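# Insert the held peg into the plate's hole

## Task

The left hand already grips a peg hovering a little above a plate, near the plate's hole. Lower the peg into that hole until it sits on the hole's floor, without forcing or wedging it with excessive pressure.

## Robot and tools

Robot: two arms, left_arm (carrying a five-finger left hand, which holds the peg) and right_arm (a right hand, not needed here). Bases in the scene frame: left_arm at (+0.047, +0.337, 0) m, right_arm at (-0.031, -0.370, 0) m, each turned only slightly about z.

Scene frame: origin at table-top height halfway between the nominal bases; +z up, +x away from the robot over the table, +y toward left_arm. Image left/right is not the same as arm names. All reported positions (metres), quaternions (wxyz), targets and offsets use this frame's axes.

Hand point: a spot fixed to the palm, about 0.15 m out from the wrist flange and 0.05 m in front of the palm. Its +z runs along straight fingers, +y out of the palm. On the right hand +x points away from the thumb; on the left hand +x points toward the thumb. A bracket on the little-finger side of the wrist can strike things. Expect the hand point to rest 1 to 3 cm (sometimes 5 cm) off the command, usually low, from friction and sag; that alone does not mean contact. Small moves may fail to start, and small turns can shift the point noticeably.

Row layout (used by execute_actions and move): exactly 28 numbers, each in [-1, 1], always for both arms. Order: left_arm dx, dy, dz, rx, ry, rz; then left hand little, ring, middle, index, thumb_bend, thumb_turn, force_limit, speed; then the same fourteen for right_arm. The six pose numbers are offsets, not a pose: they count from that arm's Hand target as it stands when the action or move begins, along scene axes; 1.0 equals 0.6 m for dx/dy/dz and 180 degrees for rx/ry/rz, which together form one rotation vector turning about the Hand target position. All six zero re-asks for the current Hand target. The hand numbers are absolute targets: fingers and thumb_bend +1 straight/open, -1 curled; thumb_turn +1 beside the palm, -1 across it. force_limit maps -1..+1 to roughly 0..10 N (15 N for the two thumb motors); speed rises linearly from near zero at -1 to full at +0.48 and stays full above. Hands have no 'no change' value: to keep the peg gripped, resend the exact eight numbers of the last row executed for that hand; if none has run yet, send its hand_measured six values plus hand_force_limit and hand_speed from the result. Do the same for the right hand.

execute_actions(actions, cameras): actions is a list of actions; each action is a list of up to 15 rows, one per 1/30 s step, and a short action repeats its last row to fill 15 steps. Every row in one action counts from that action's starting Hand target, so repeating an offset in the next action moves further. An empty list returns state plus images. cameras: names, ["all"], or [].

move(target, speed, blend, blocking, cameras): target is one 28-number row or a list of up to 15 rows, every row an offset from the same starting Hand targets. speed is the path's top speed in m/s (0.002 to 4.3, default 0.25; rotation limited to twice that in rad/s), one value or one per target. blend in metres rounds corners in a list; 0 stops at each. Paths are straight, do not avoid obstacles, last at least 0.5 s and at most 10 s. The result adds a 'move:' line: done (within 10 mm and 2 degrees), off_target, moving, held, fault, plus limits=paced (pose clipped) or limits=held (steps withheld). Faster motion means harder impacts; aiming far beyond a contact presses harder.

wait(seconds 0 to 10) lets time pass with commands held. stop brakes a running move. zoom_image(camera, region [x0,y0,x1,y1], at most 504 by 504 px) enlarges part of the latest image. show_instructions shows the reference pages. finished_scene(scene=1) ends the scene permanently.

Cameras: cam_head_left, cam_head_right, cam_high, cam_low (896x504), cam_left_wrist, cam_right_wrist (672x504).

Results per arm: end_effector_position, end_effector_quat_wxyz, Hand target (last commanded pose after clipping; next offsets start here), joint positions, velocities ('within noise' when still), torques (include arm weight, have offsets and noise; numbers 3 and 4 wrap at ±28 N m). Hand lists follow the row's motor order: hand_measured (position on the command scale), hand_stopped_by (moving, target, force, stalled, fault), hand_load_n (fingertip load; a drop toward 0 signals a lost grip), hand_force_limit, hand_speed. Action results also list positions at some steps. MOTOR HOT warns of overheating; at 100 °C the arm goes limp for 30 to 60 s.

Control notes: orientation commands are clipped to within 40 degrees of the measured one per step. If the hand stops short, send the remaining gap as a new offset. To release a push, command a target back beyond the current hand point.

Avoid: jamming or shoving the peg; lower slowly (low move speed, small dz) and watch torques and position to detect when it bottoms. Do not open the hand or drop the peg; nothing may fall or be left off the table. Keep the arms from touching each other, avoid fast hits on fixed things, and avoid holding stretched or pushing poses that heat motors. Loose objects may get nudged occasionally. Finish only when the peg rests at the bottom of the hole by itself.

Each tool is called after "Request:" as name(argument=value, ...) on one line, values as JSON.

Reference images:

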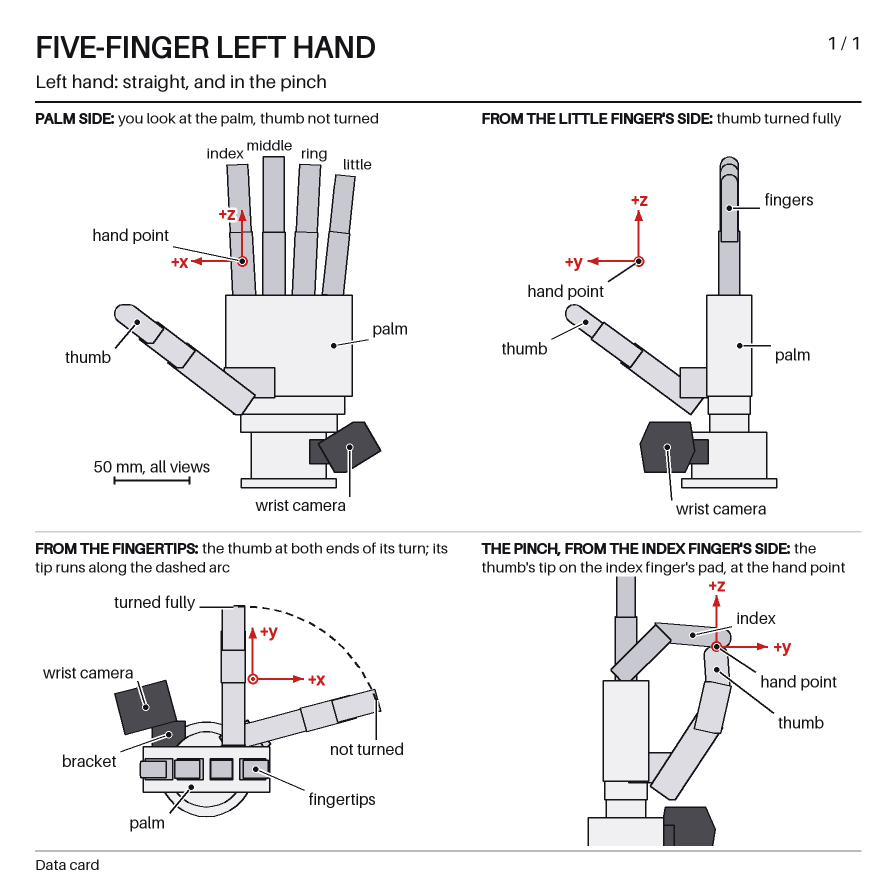

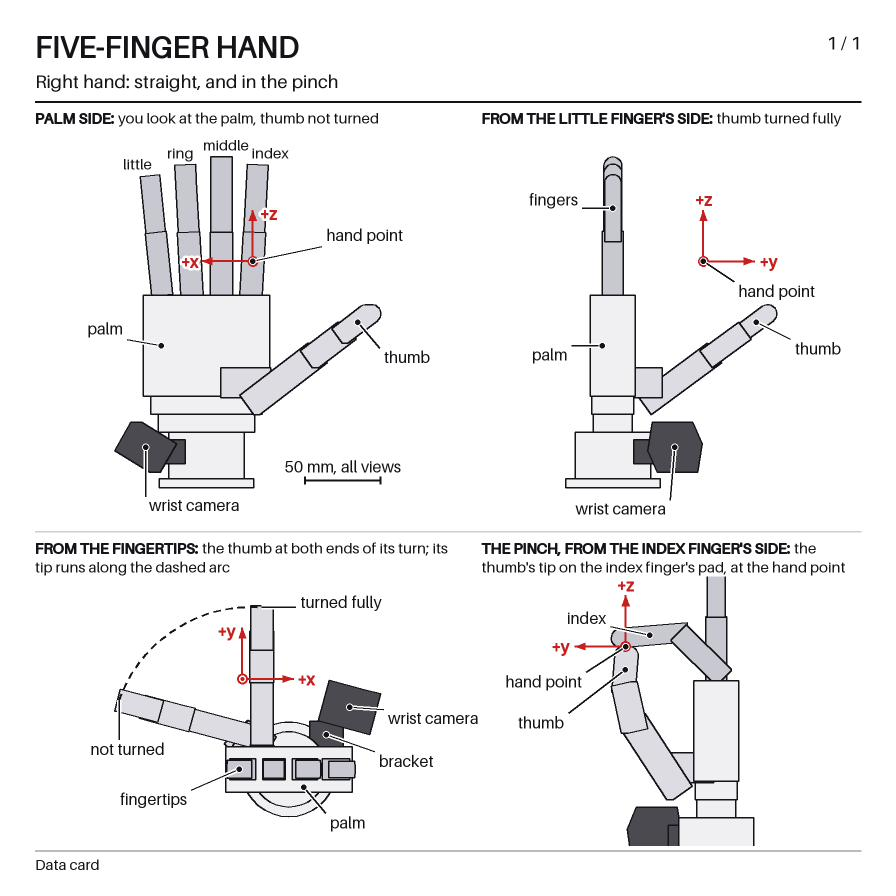

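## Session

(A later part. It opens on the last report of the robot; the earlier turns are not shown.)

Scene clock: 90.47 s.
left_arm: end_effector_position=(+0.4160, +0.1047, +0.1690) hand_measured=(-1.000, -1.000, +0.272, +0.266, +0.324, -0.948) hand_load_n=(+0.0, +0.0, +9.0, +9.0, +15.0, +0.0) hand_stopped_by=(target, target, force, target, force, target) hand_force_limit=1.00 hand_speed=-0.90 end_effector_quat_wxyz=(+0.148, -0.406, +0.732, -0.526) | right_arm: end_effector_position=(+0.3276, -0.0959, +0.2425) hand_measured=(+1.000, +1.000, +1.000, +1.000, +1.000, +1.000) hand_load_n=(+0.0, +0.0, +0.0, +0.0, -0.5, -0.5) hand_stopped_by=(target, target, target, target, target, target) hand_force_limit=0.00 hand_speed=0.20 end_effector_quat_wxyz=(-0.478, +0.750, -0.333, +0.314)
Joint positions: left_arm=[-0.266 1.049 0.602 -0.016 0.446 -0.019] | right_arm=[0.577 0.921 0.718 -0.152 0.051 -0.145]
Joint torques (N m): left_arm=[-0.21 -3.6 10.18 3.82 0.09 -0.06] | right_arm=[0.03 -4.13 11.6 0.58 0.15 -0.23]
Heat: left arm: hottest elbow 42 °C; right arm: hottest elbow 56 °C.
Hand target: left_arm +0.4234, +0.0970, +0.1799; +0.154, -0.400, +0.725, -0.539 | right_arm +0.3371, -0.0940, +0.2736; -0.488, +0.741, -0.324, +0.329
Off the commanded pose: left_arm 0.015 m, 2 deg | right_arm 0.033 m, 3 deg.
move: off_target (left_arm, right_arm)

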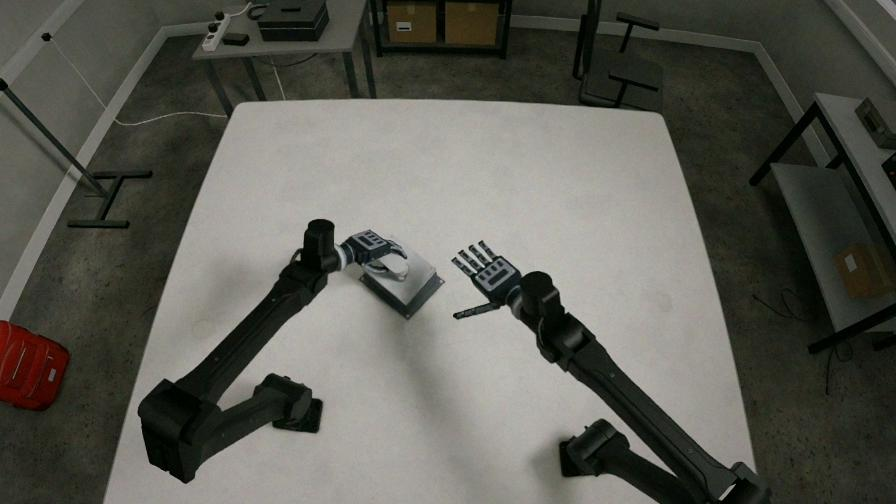

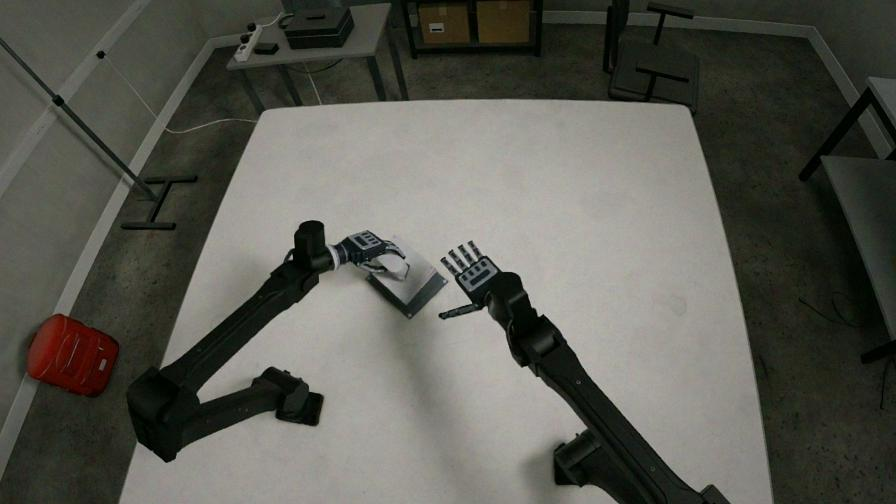

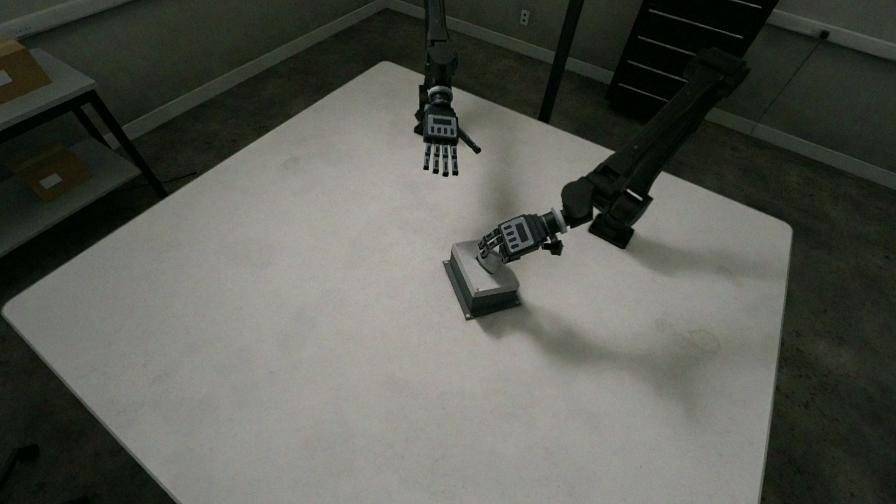

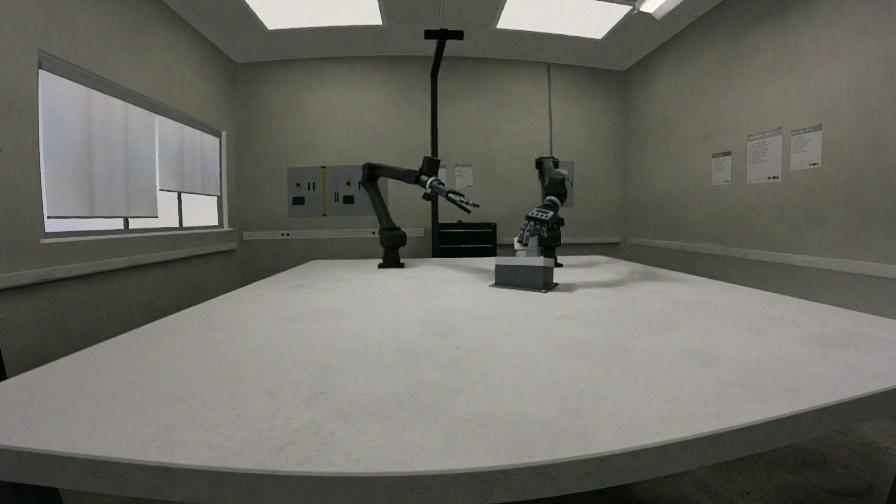

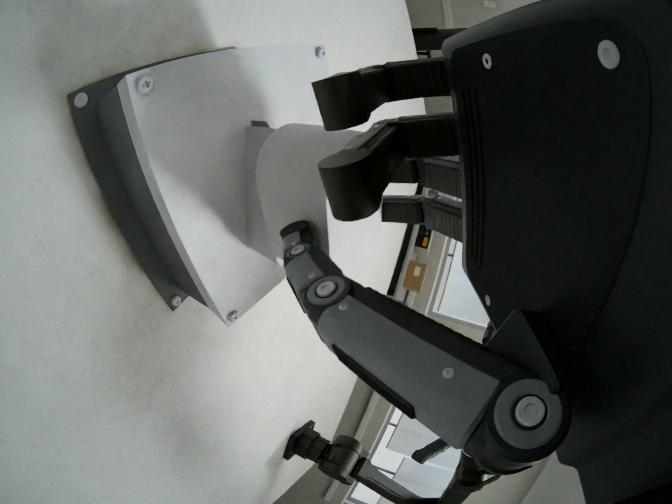

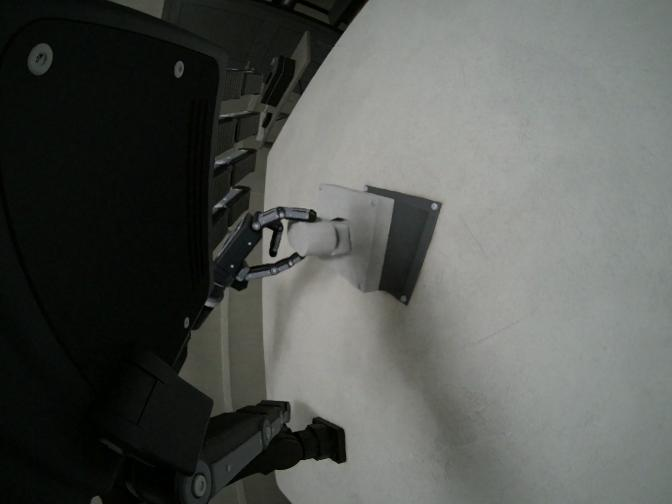

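Request:
move(target=[[-0.009,0.0117,0.08,0,0,0,-1.0,-1.0,0.272,0.264,0.324,-0.948,1.0,-0.90,0,0,0,0,0,0,1,1,1,1,1,1,0,0.2],[-0.009,-0.005,0.02,0,0,0,-1.0,-1.0,0.272,0.264,0.324,-0.948,1.0,-0.90,0,0,0,0,0,0,1,1,1,1,1,1,0,0.2],[-0.009,-0.005,-0.0082,0,0,0,-1.0,-1.0,0.272,0.264,0.324,-0.948,1.0,-0.90,0,0,0,0,0,0,1,1,1,1,1,1,0,0.2]], speed=[0.08,0.06,0.03], cameras=["all"])

Request:
zoom_image(camera="cam_right_wrist", region=[330, 210, 370, 260])

Request:
zoom_image(camera="cam_left_wrist", region=[230, 110, 280, 150])

Request:
zoom_image(camera="cam_left_wrist", region=[230, 220, 280, 260])

Request:
zoom_image(camera="cam_high", region=[460, 230, 510, 280])

Scene clock: 95.57 s.
left_arm: end_effector_position=(+0.4167, +0.1000, +0.1719) hand_measured=(-1.000, -1.000, +0.272, +0.266, +0.324, -0.948) hand_load_n=(+0.0, +0.0, +8.5, +8.5, +15.0, +0.0) hand_stopped_by=(target, target, force, target, force, target) hand_force_limit=1.00 hand_speed=-0.90 end_effector_quat_wxyz=(+0.153, -0.403, +0.731, -0.529) | right_arm: end_effector_position=(+0.3276, -0.0959, +0.2425) hand_measured=(+1.000, +1.000, +1.000, +1.000, +1.000, +1.000) hand_load_n=(+0.0, -0.5, +0.0, +0.0, +0.0, +0.0) hand_stopped_by=(target, target, target, target, target, target) hand_force_limit=0.00 hand_speed=0.20 end_effector_quat_wxyz=(-0.478, +0.750, -0.333, +0.314)
Joint positions: left_arm=[-0.281 1.048 0.603 -0.004 0.431 -0.023] | right_arm=[0.577 0.921 0.718 -0.152 0.051 -0.145]
Joint torques (N m): left_arm=[-0.21 -3.9 8.47 3.99 0.11 -0.1] | right_arm=[0.03 -4.13 11.6 0.58 0.15 -0.23]
Heat: left arm: hottest elbow 42 °C; right arm: hottest elbow 57 °C.
Hand target: left_arm +0.4179, +0.0940, +0.1749; +0.154, -0.400, +0.725, -0.539 | right_arm +0.3371, -0.0940, +0.2736; -0.488, +0.741, -0.324, +0.329
Off the commanded pose: left_arm 0.007 m, 1 deg | right_arm 0.033 m, 3 deg.
move: off_target (right_arm)

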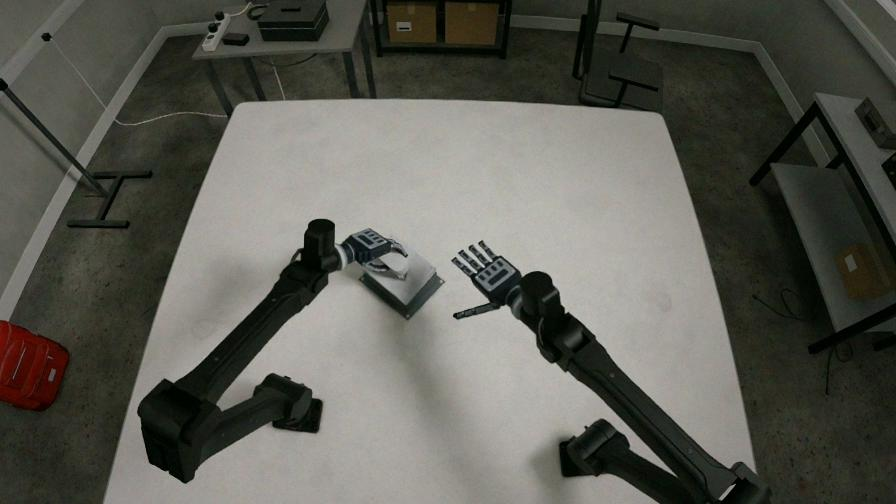

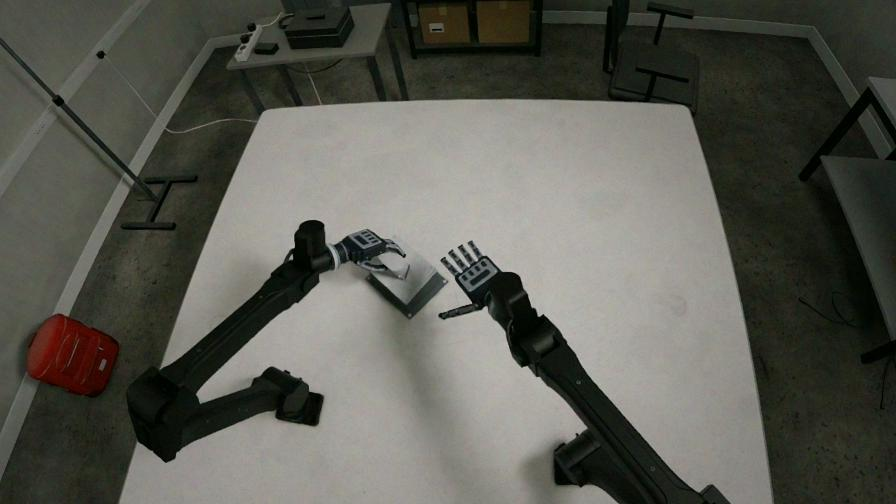

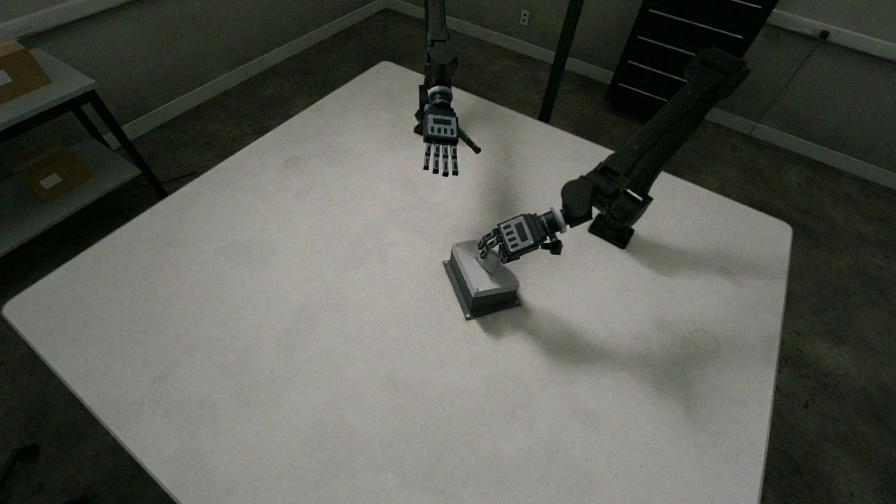

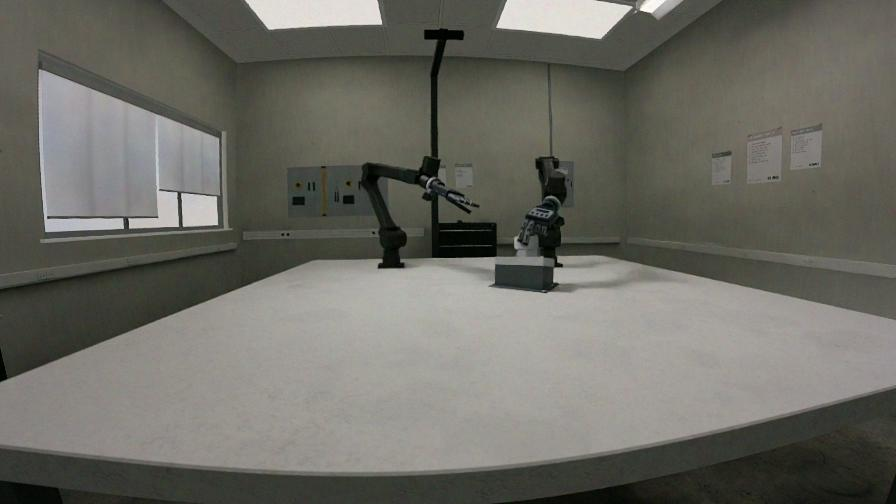

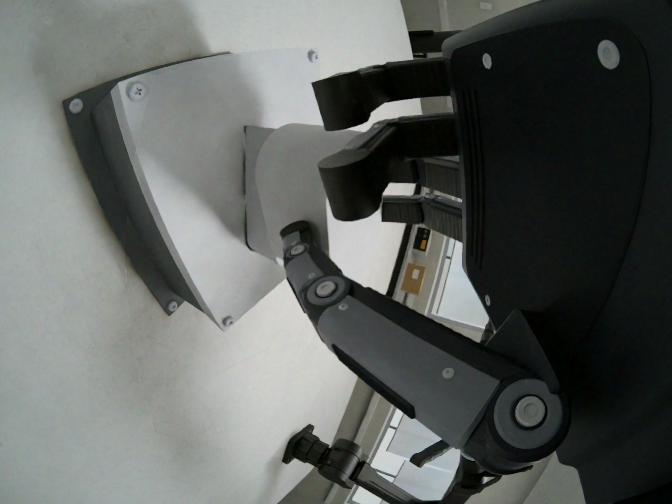

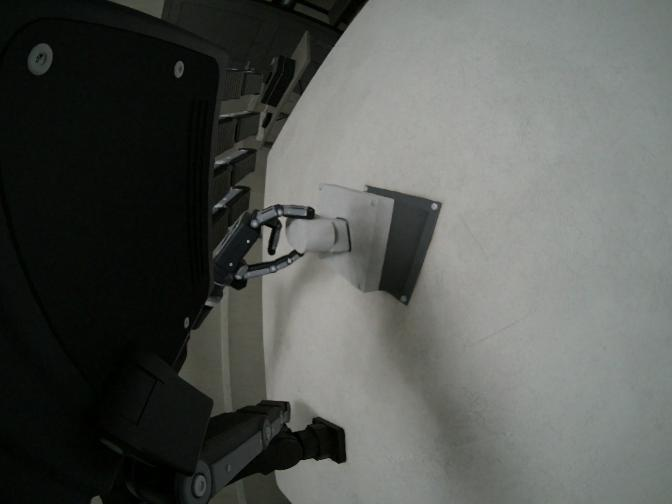

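Scaled by 10.080 from the camera's 672x504 image, which has a finer 960x720 frame.

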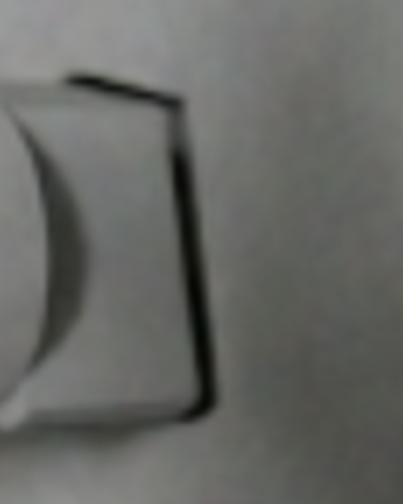

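Scaled by 10.080 from the camera's 672x504 image, which has a finer 960x720 frame.

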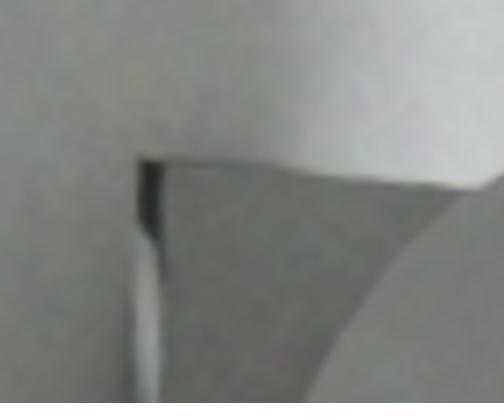

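Scaled by 10.080 from the camera's 672x504 image, which has a finer 960x720 frame.

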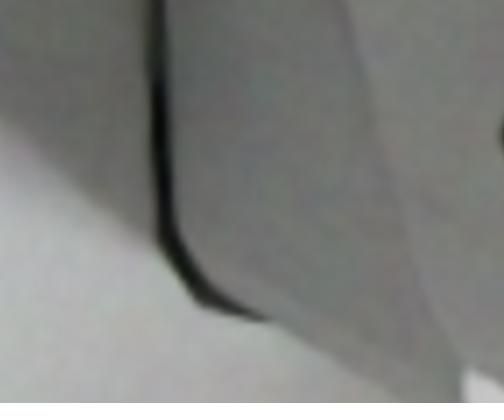

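Scaled by 10.080 from the camera's 896x504 image, which has a finer 1280x720 frame.

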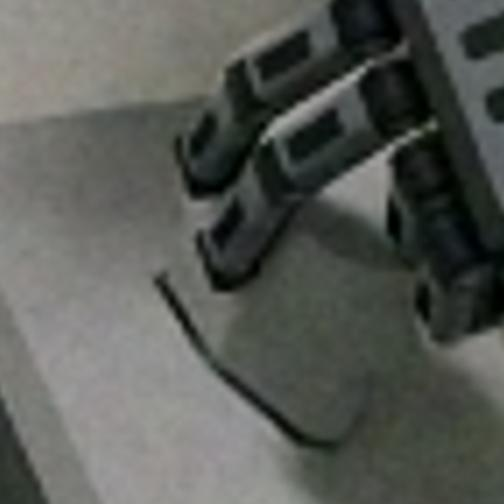

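Request:
move(target=[0,0,-0.01,0,0,0,-1.0,-1.0,0.272,0.264,0.324,-0.948,1.0,-0.90,0,0,0,0,0,0,1,1,1,1,1,1,0,0.2], speed=0.03, cameras=["all"])

Request:
zoom_image(camera="cam_right_wrist", region=[330, 210, 370, 260])

Request:
zoom_image(camera="cam_left_wrist", region=[230, 110, 280, 150])

Request:
zoom_image(camera="cam_left_wrist", region=[230, 220, 280, 260])

Request:
zoom_image(camera="cam_high", region=[460, 230, 510, 280])

Scene clock: 97.53 s.
left_arm: end_effector_position=(+0.4170, +0.0999, +0.1665) hand_measured=(-1.000, -1.000, +0.272, +0.266, +0.324, -0.948) hand_load_n=(+0.0, +0.0, +9.0, +8.5, +15.5, +0.0) hand_stopped_by=(target, target, force, target, force, target) hand_force_limit=1.00 hand_speed=-0.90 end_effector_quat_wxyz=(+0.153, -0.402, +0.731, -0.529) | right_arm: end_effector_position=(+0.3276, -0.0959, +0.2425) hand_measured=(+1.000, +1.000, +1.000, +1.000, +1.000, +1.000) hand_load_n=(+0.0, +0.0, +0.0, +0.0, +0.0, +0.0) hand_stopped_by=(target, target, target, target, target, target) hand_force_limit=0.00 hand_speed=0.20 end_effector_quat_wxyz=(-0.478, +0.750, -0.333, +0.314)
Joint positions: left_arm=[-0.281 1.058 0.593 0.018 0.431 -0.024] | right_arm=[0.577 0.921 0.718 -0.152 0.051 -0.145]
Joint torques (N m): left_arm=[-0.26 -3.9 8.38 3.93 0.11 -0.1] | right_arm=[0.09 -4.13 11.6 0.58 0.15 -0.23]
Heat: left arm: hottest elbow 42 °C; right arm: hottest elbow 57 °C.
Hand target: left_arm +0.4180, +0.0940, +0.1689; +0.154, -0.400, +0.725, -0.539 | right_arm +0.3371, -0.0940, +0.2736; -0.488, +0.741, -0.324, +0.329
Off the commanded pose: left_arm 0.006 m, 1 deg | right_arm 0.033 m, 3 deg.
move: off_target (right_arm)

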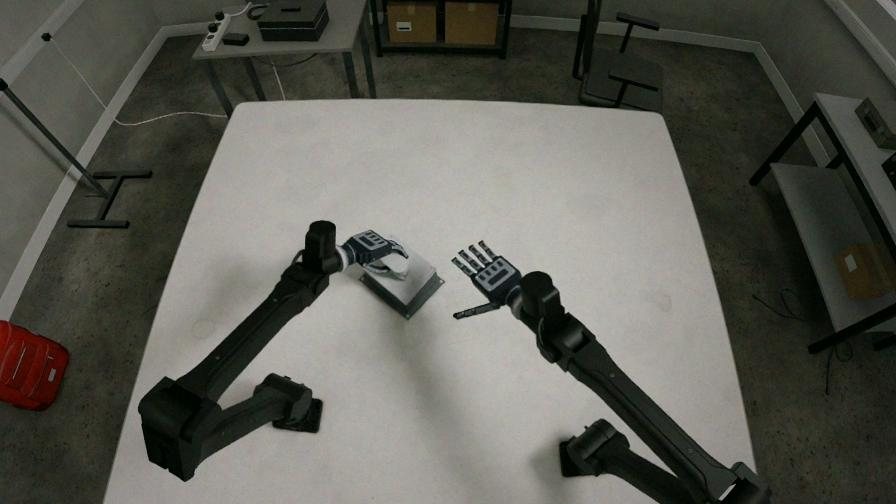

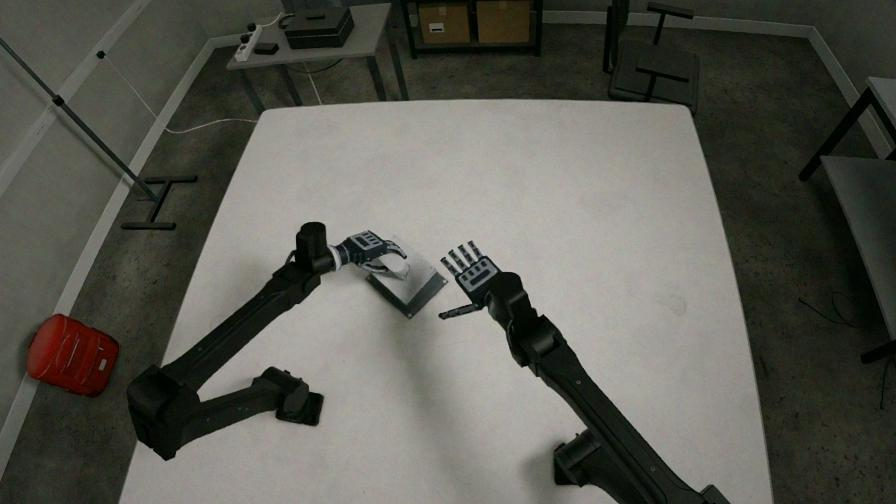

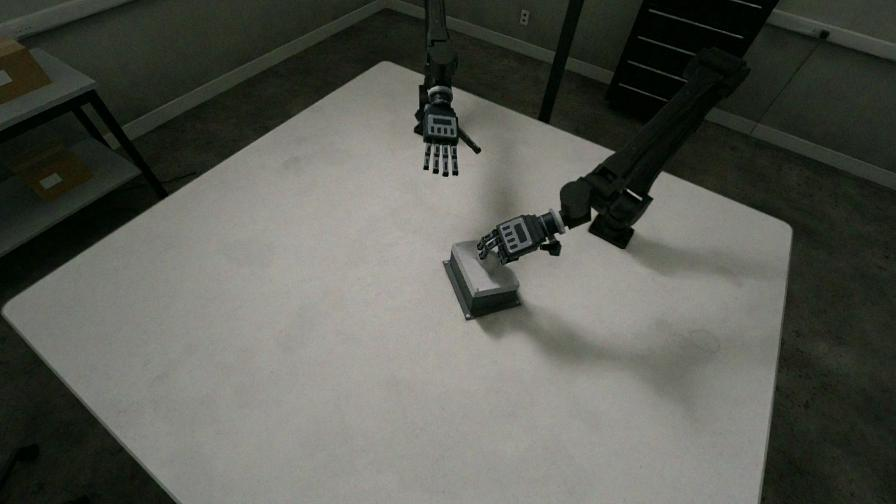

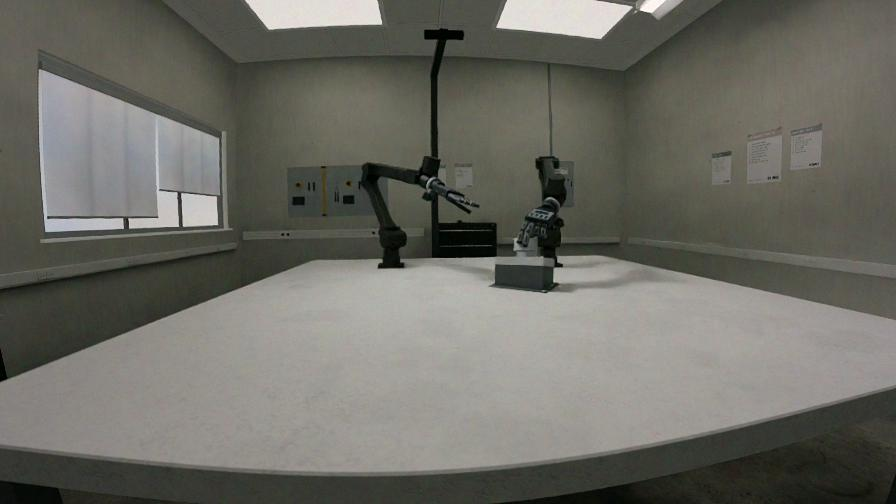

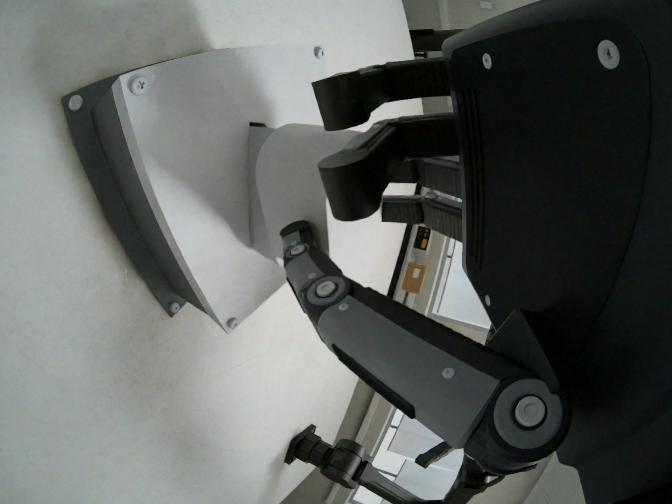

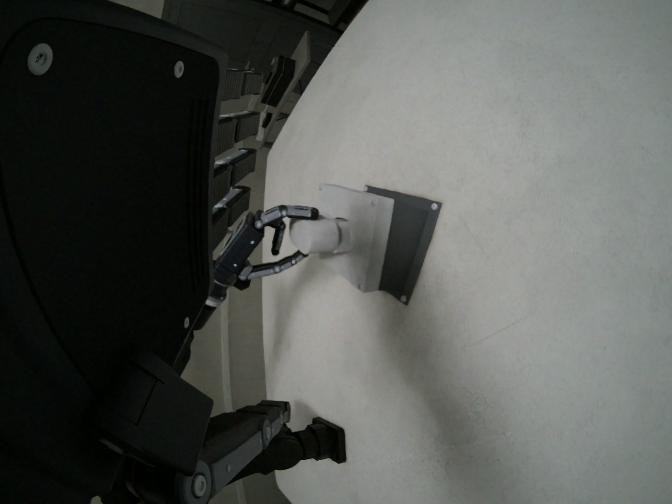

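Scaled by 10.080 from the camera's 672x504 image, which has a finer 960x720 frame.

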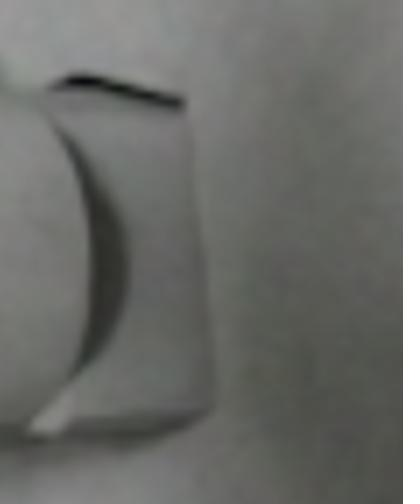

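Scaled by 10.080 from the camera's 672x504 image, which has a finer 960x720 frame.

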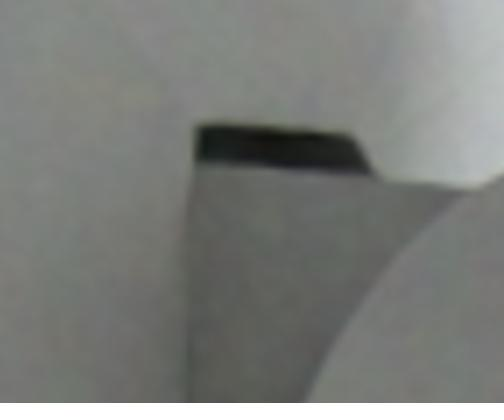

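Scaled by 10.080 from the camera's 672x504 image, which has a finer 960x720 frame.

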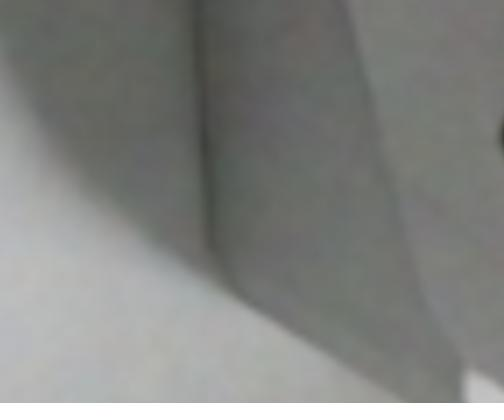

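Scaled by 10.080 from the camera's 896x504 image, which has a finer 1280x720 frame.

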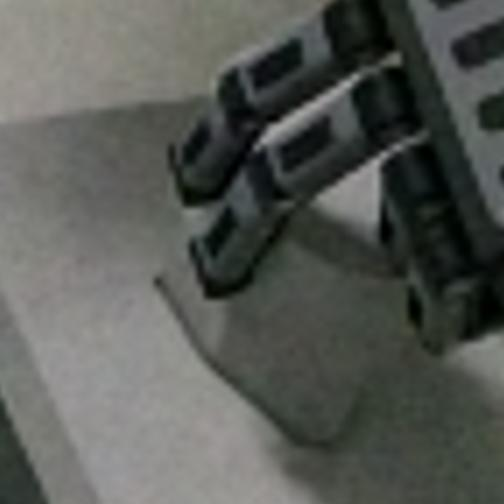

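Request:
move(target=[0.001,0,-0.008,0,0,0,-1.0,-1.0,0.272,0.264,0.324,-0.948,1.0,-0.90,0,0,0,0,0,0,1,1,1,1,1,1,0,0.2], speed=0.03, cameras=["all"])

Request:
zoom_image(camera="cam_right_wrist", region=[320, 210, 370, 260])

Request:
zoom_image(camera="cam_left_wrist", region=[230, 110, 280, 150])

Request:
zoom_image(camera="cam_left_wrist", region=[230, 220, 280, 260])

Request:
zoom_image(camera="cam_low", region=[490, 220, 570, 300])

Scene clock: 99.13 s.
left_arm: end_effector_position=(+0.4178, +0.0997, +0.1621) hand_measured=(-1.000, -1.000, +0.272, +0.266, +0.324, -0.948) hand_load_n=(+0.0, +0.0, +8.5, +8.5, +15.5, +0.0) hand_stopped_by=(target, target, force, target, force, target) hand_force_limit=1.00 hand_speed=-0.90 end_effector_quat_wxyz=(+0.154, -0.402, +0.731, -0.530) | right_arm: end_effector_position=(+0.3276, -0.0959, +0.2425) hand_measured=(+1.000, +1.000, +1.000, +1.000, +1.000, +1.000) hand_load_n=(+0.0, +0.0, +0.0, +0.0, +0.0, +0.0) hand_stopped_by=(target, target, target, target, target, target) hand_force_limit=0.00 hand_speed=0.20 end_effector_quat_wxyz=(-0.478, +0.750, -0.333, +0.314)
Joint positions: left_arm=[-0.281 1.068 0.586 0.037 0.431 -0.024] | right_arm=[0.577 0.921 0.718 -0.152 0.051 -0.145]
Joint torques (N m): left_arm=[-0.21 -4.07 8.27 3.9 0.14 -0.1] | right_arm=[0.03 -4.07 11.6 0.58 0.15 -0.23]
Heat: left arm: hottest elbow 42 °C; right arm: hottest elbow 57 °C.
Hand target: left_arm +0.4186, +0.0940, +0.1643; +0.154, -0.400, +0.725, -0.539 | right_arm +0.3371, -0.0940, +0.2736; -0.488, +0.741, -0.324, +0.329
Off the commanded pose: left_arm 0.006 m, 1 deg | right_arm 0.033 m, 3 deg.
move: off_target (right_arm)

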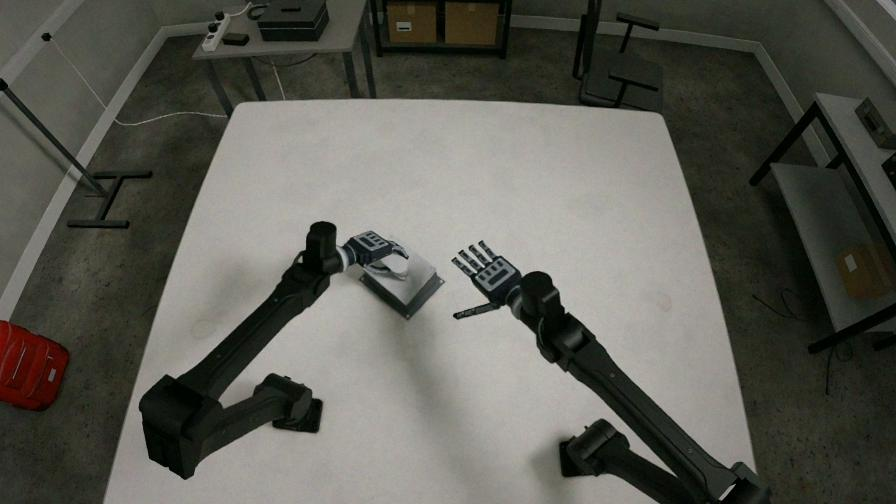

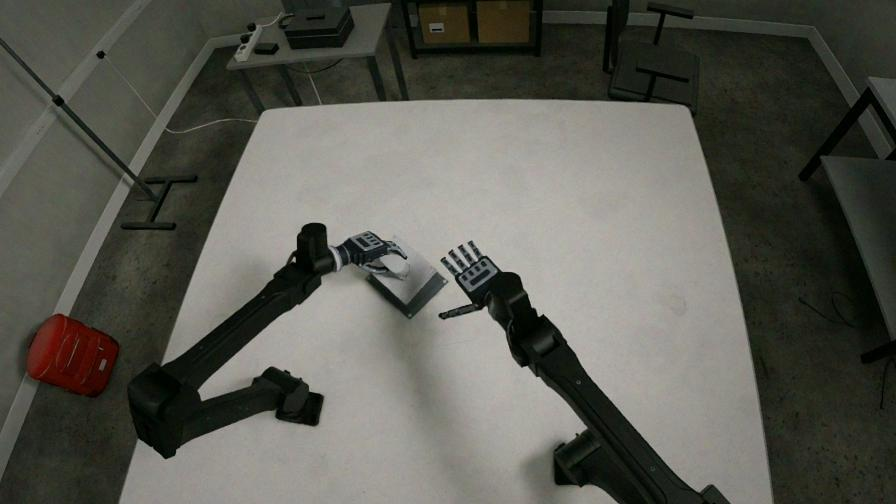

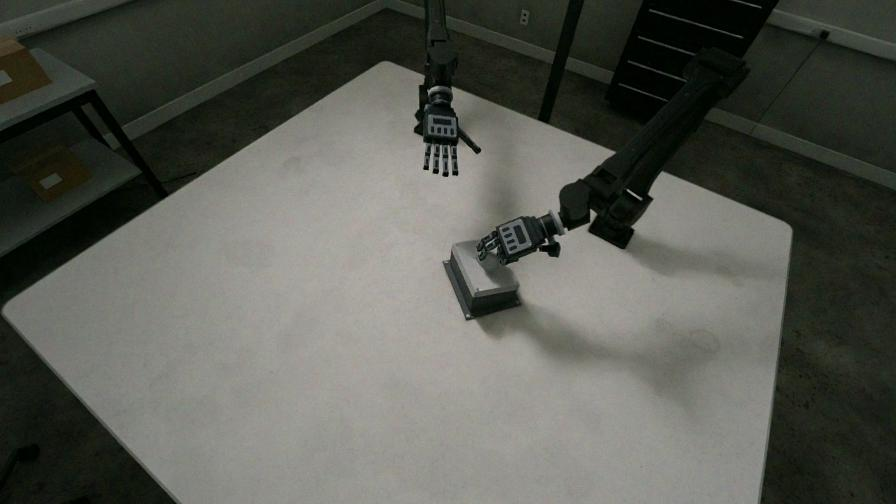

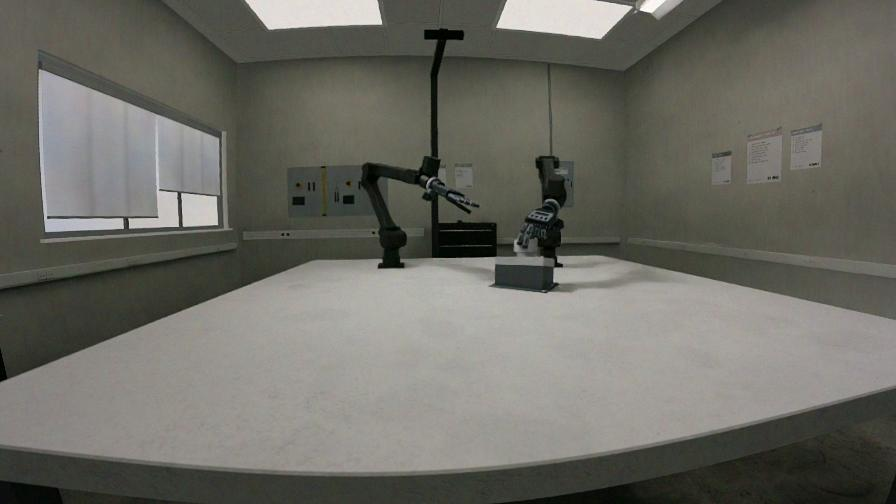

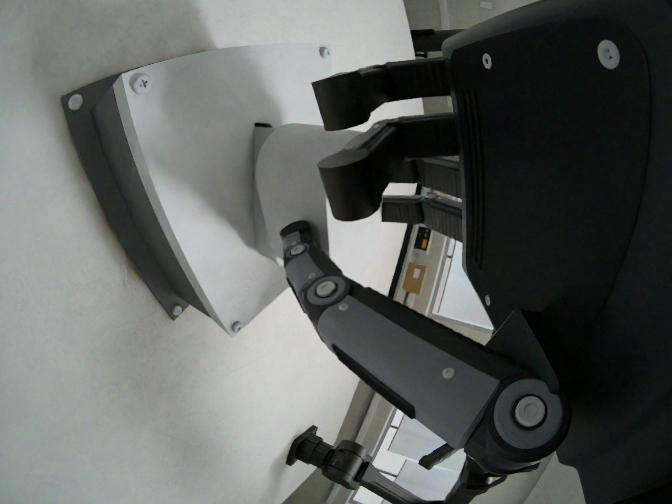

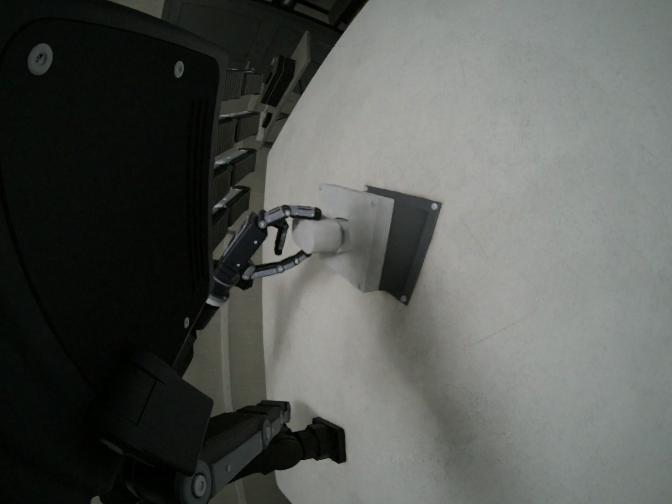

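Scaled by 10.080 from the camera's 672x504 image, which has a finer 960x720 frame.

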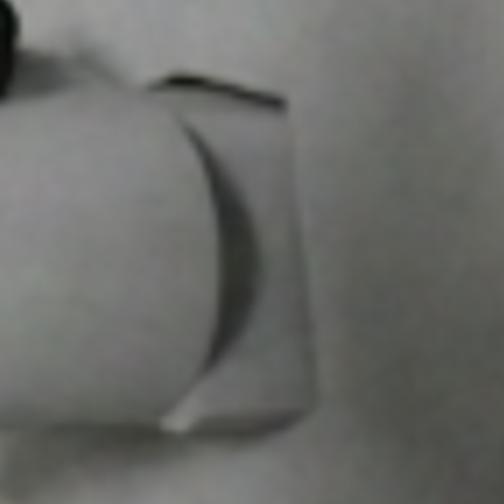

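Scaled by 10.080 from the camera's 672x504 image, which has a finer 960x720 frame.

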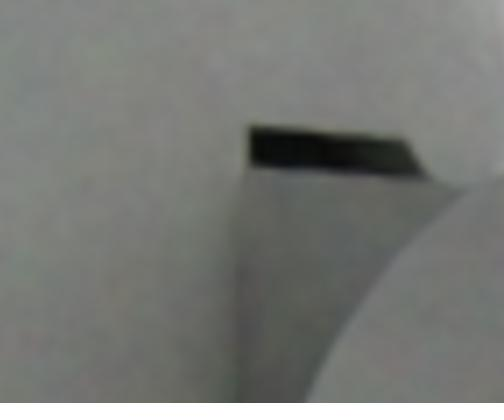

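Scaled by 10.080 from the camera's 672x504 image, which has a finer 960x720 frame.

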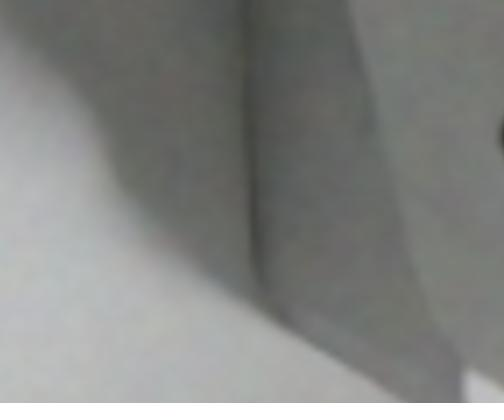

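Scaled by 6.300 from the camera's 896x504 image, which has a finer 1280x720 frame.

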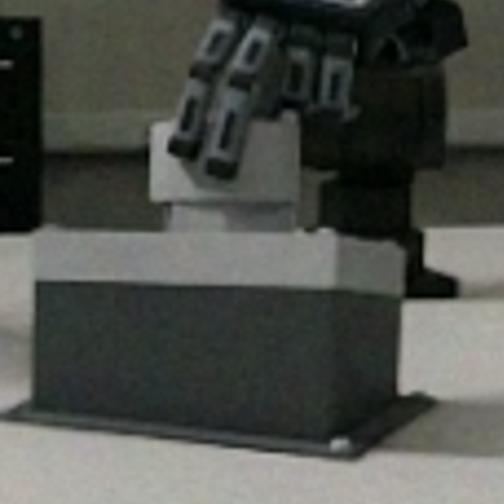

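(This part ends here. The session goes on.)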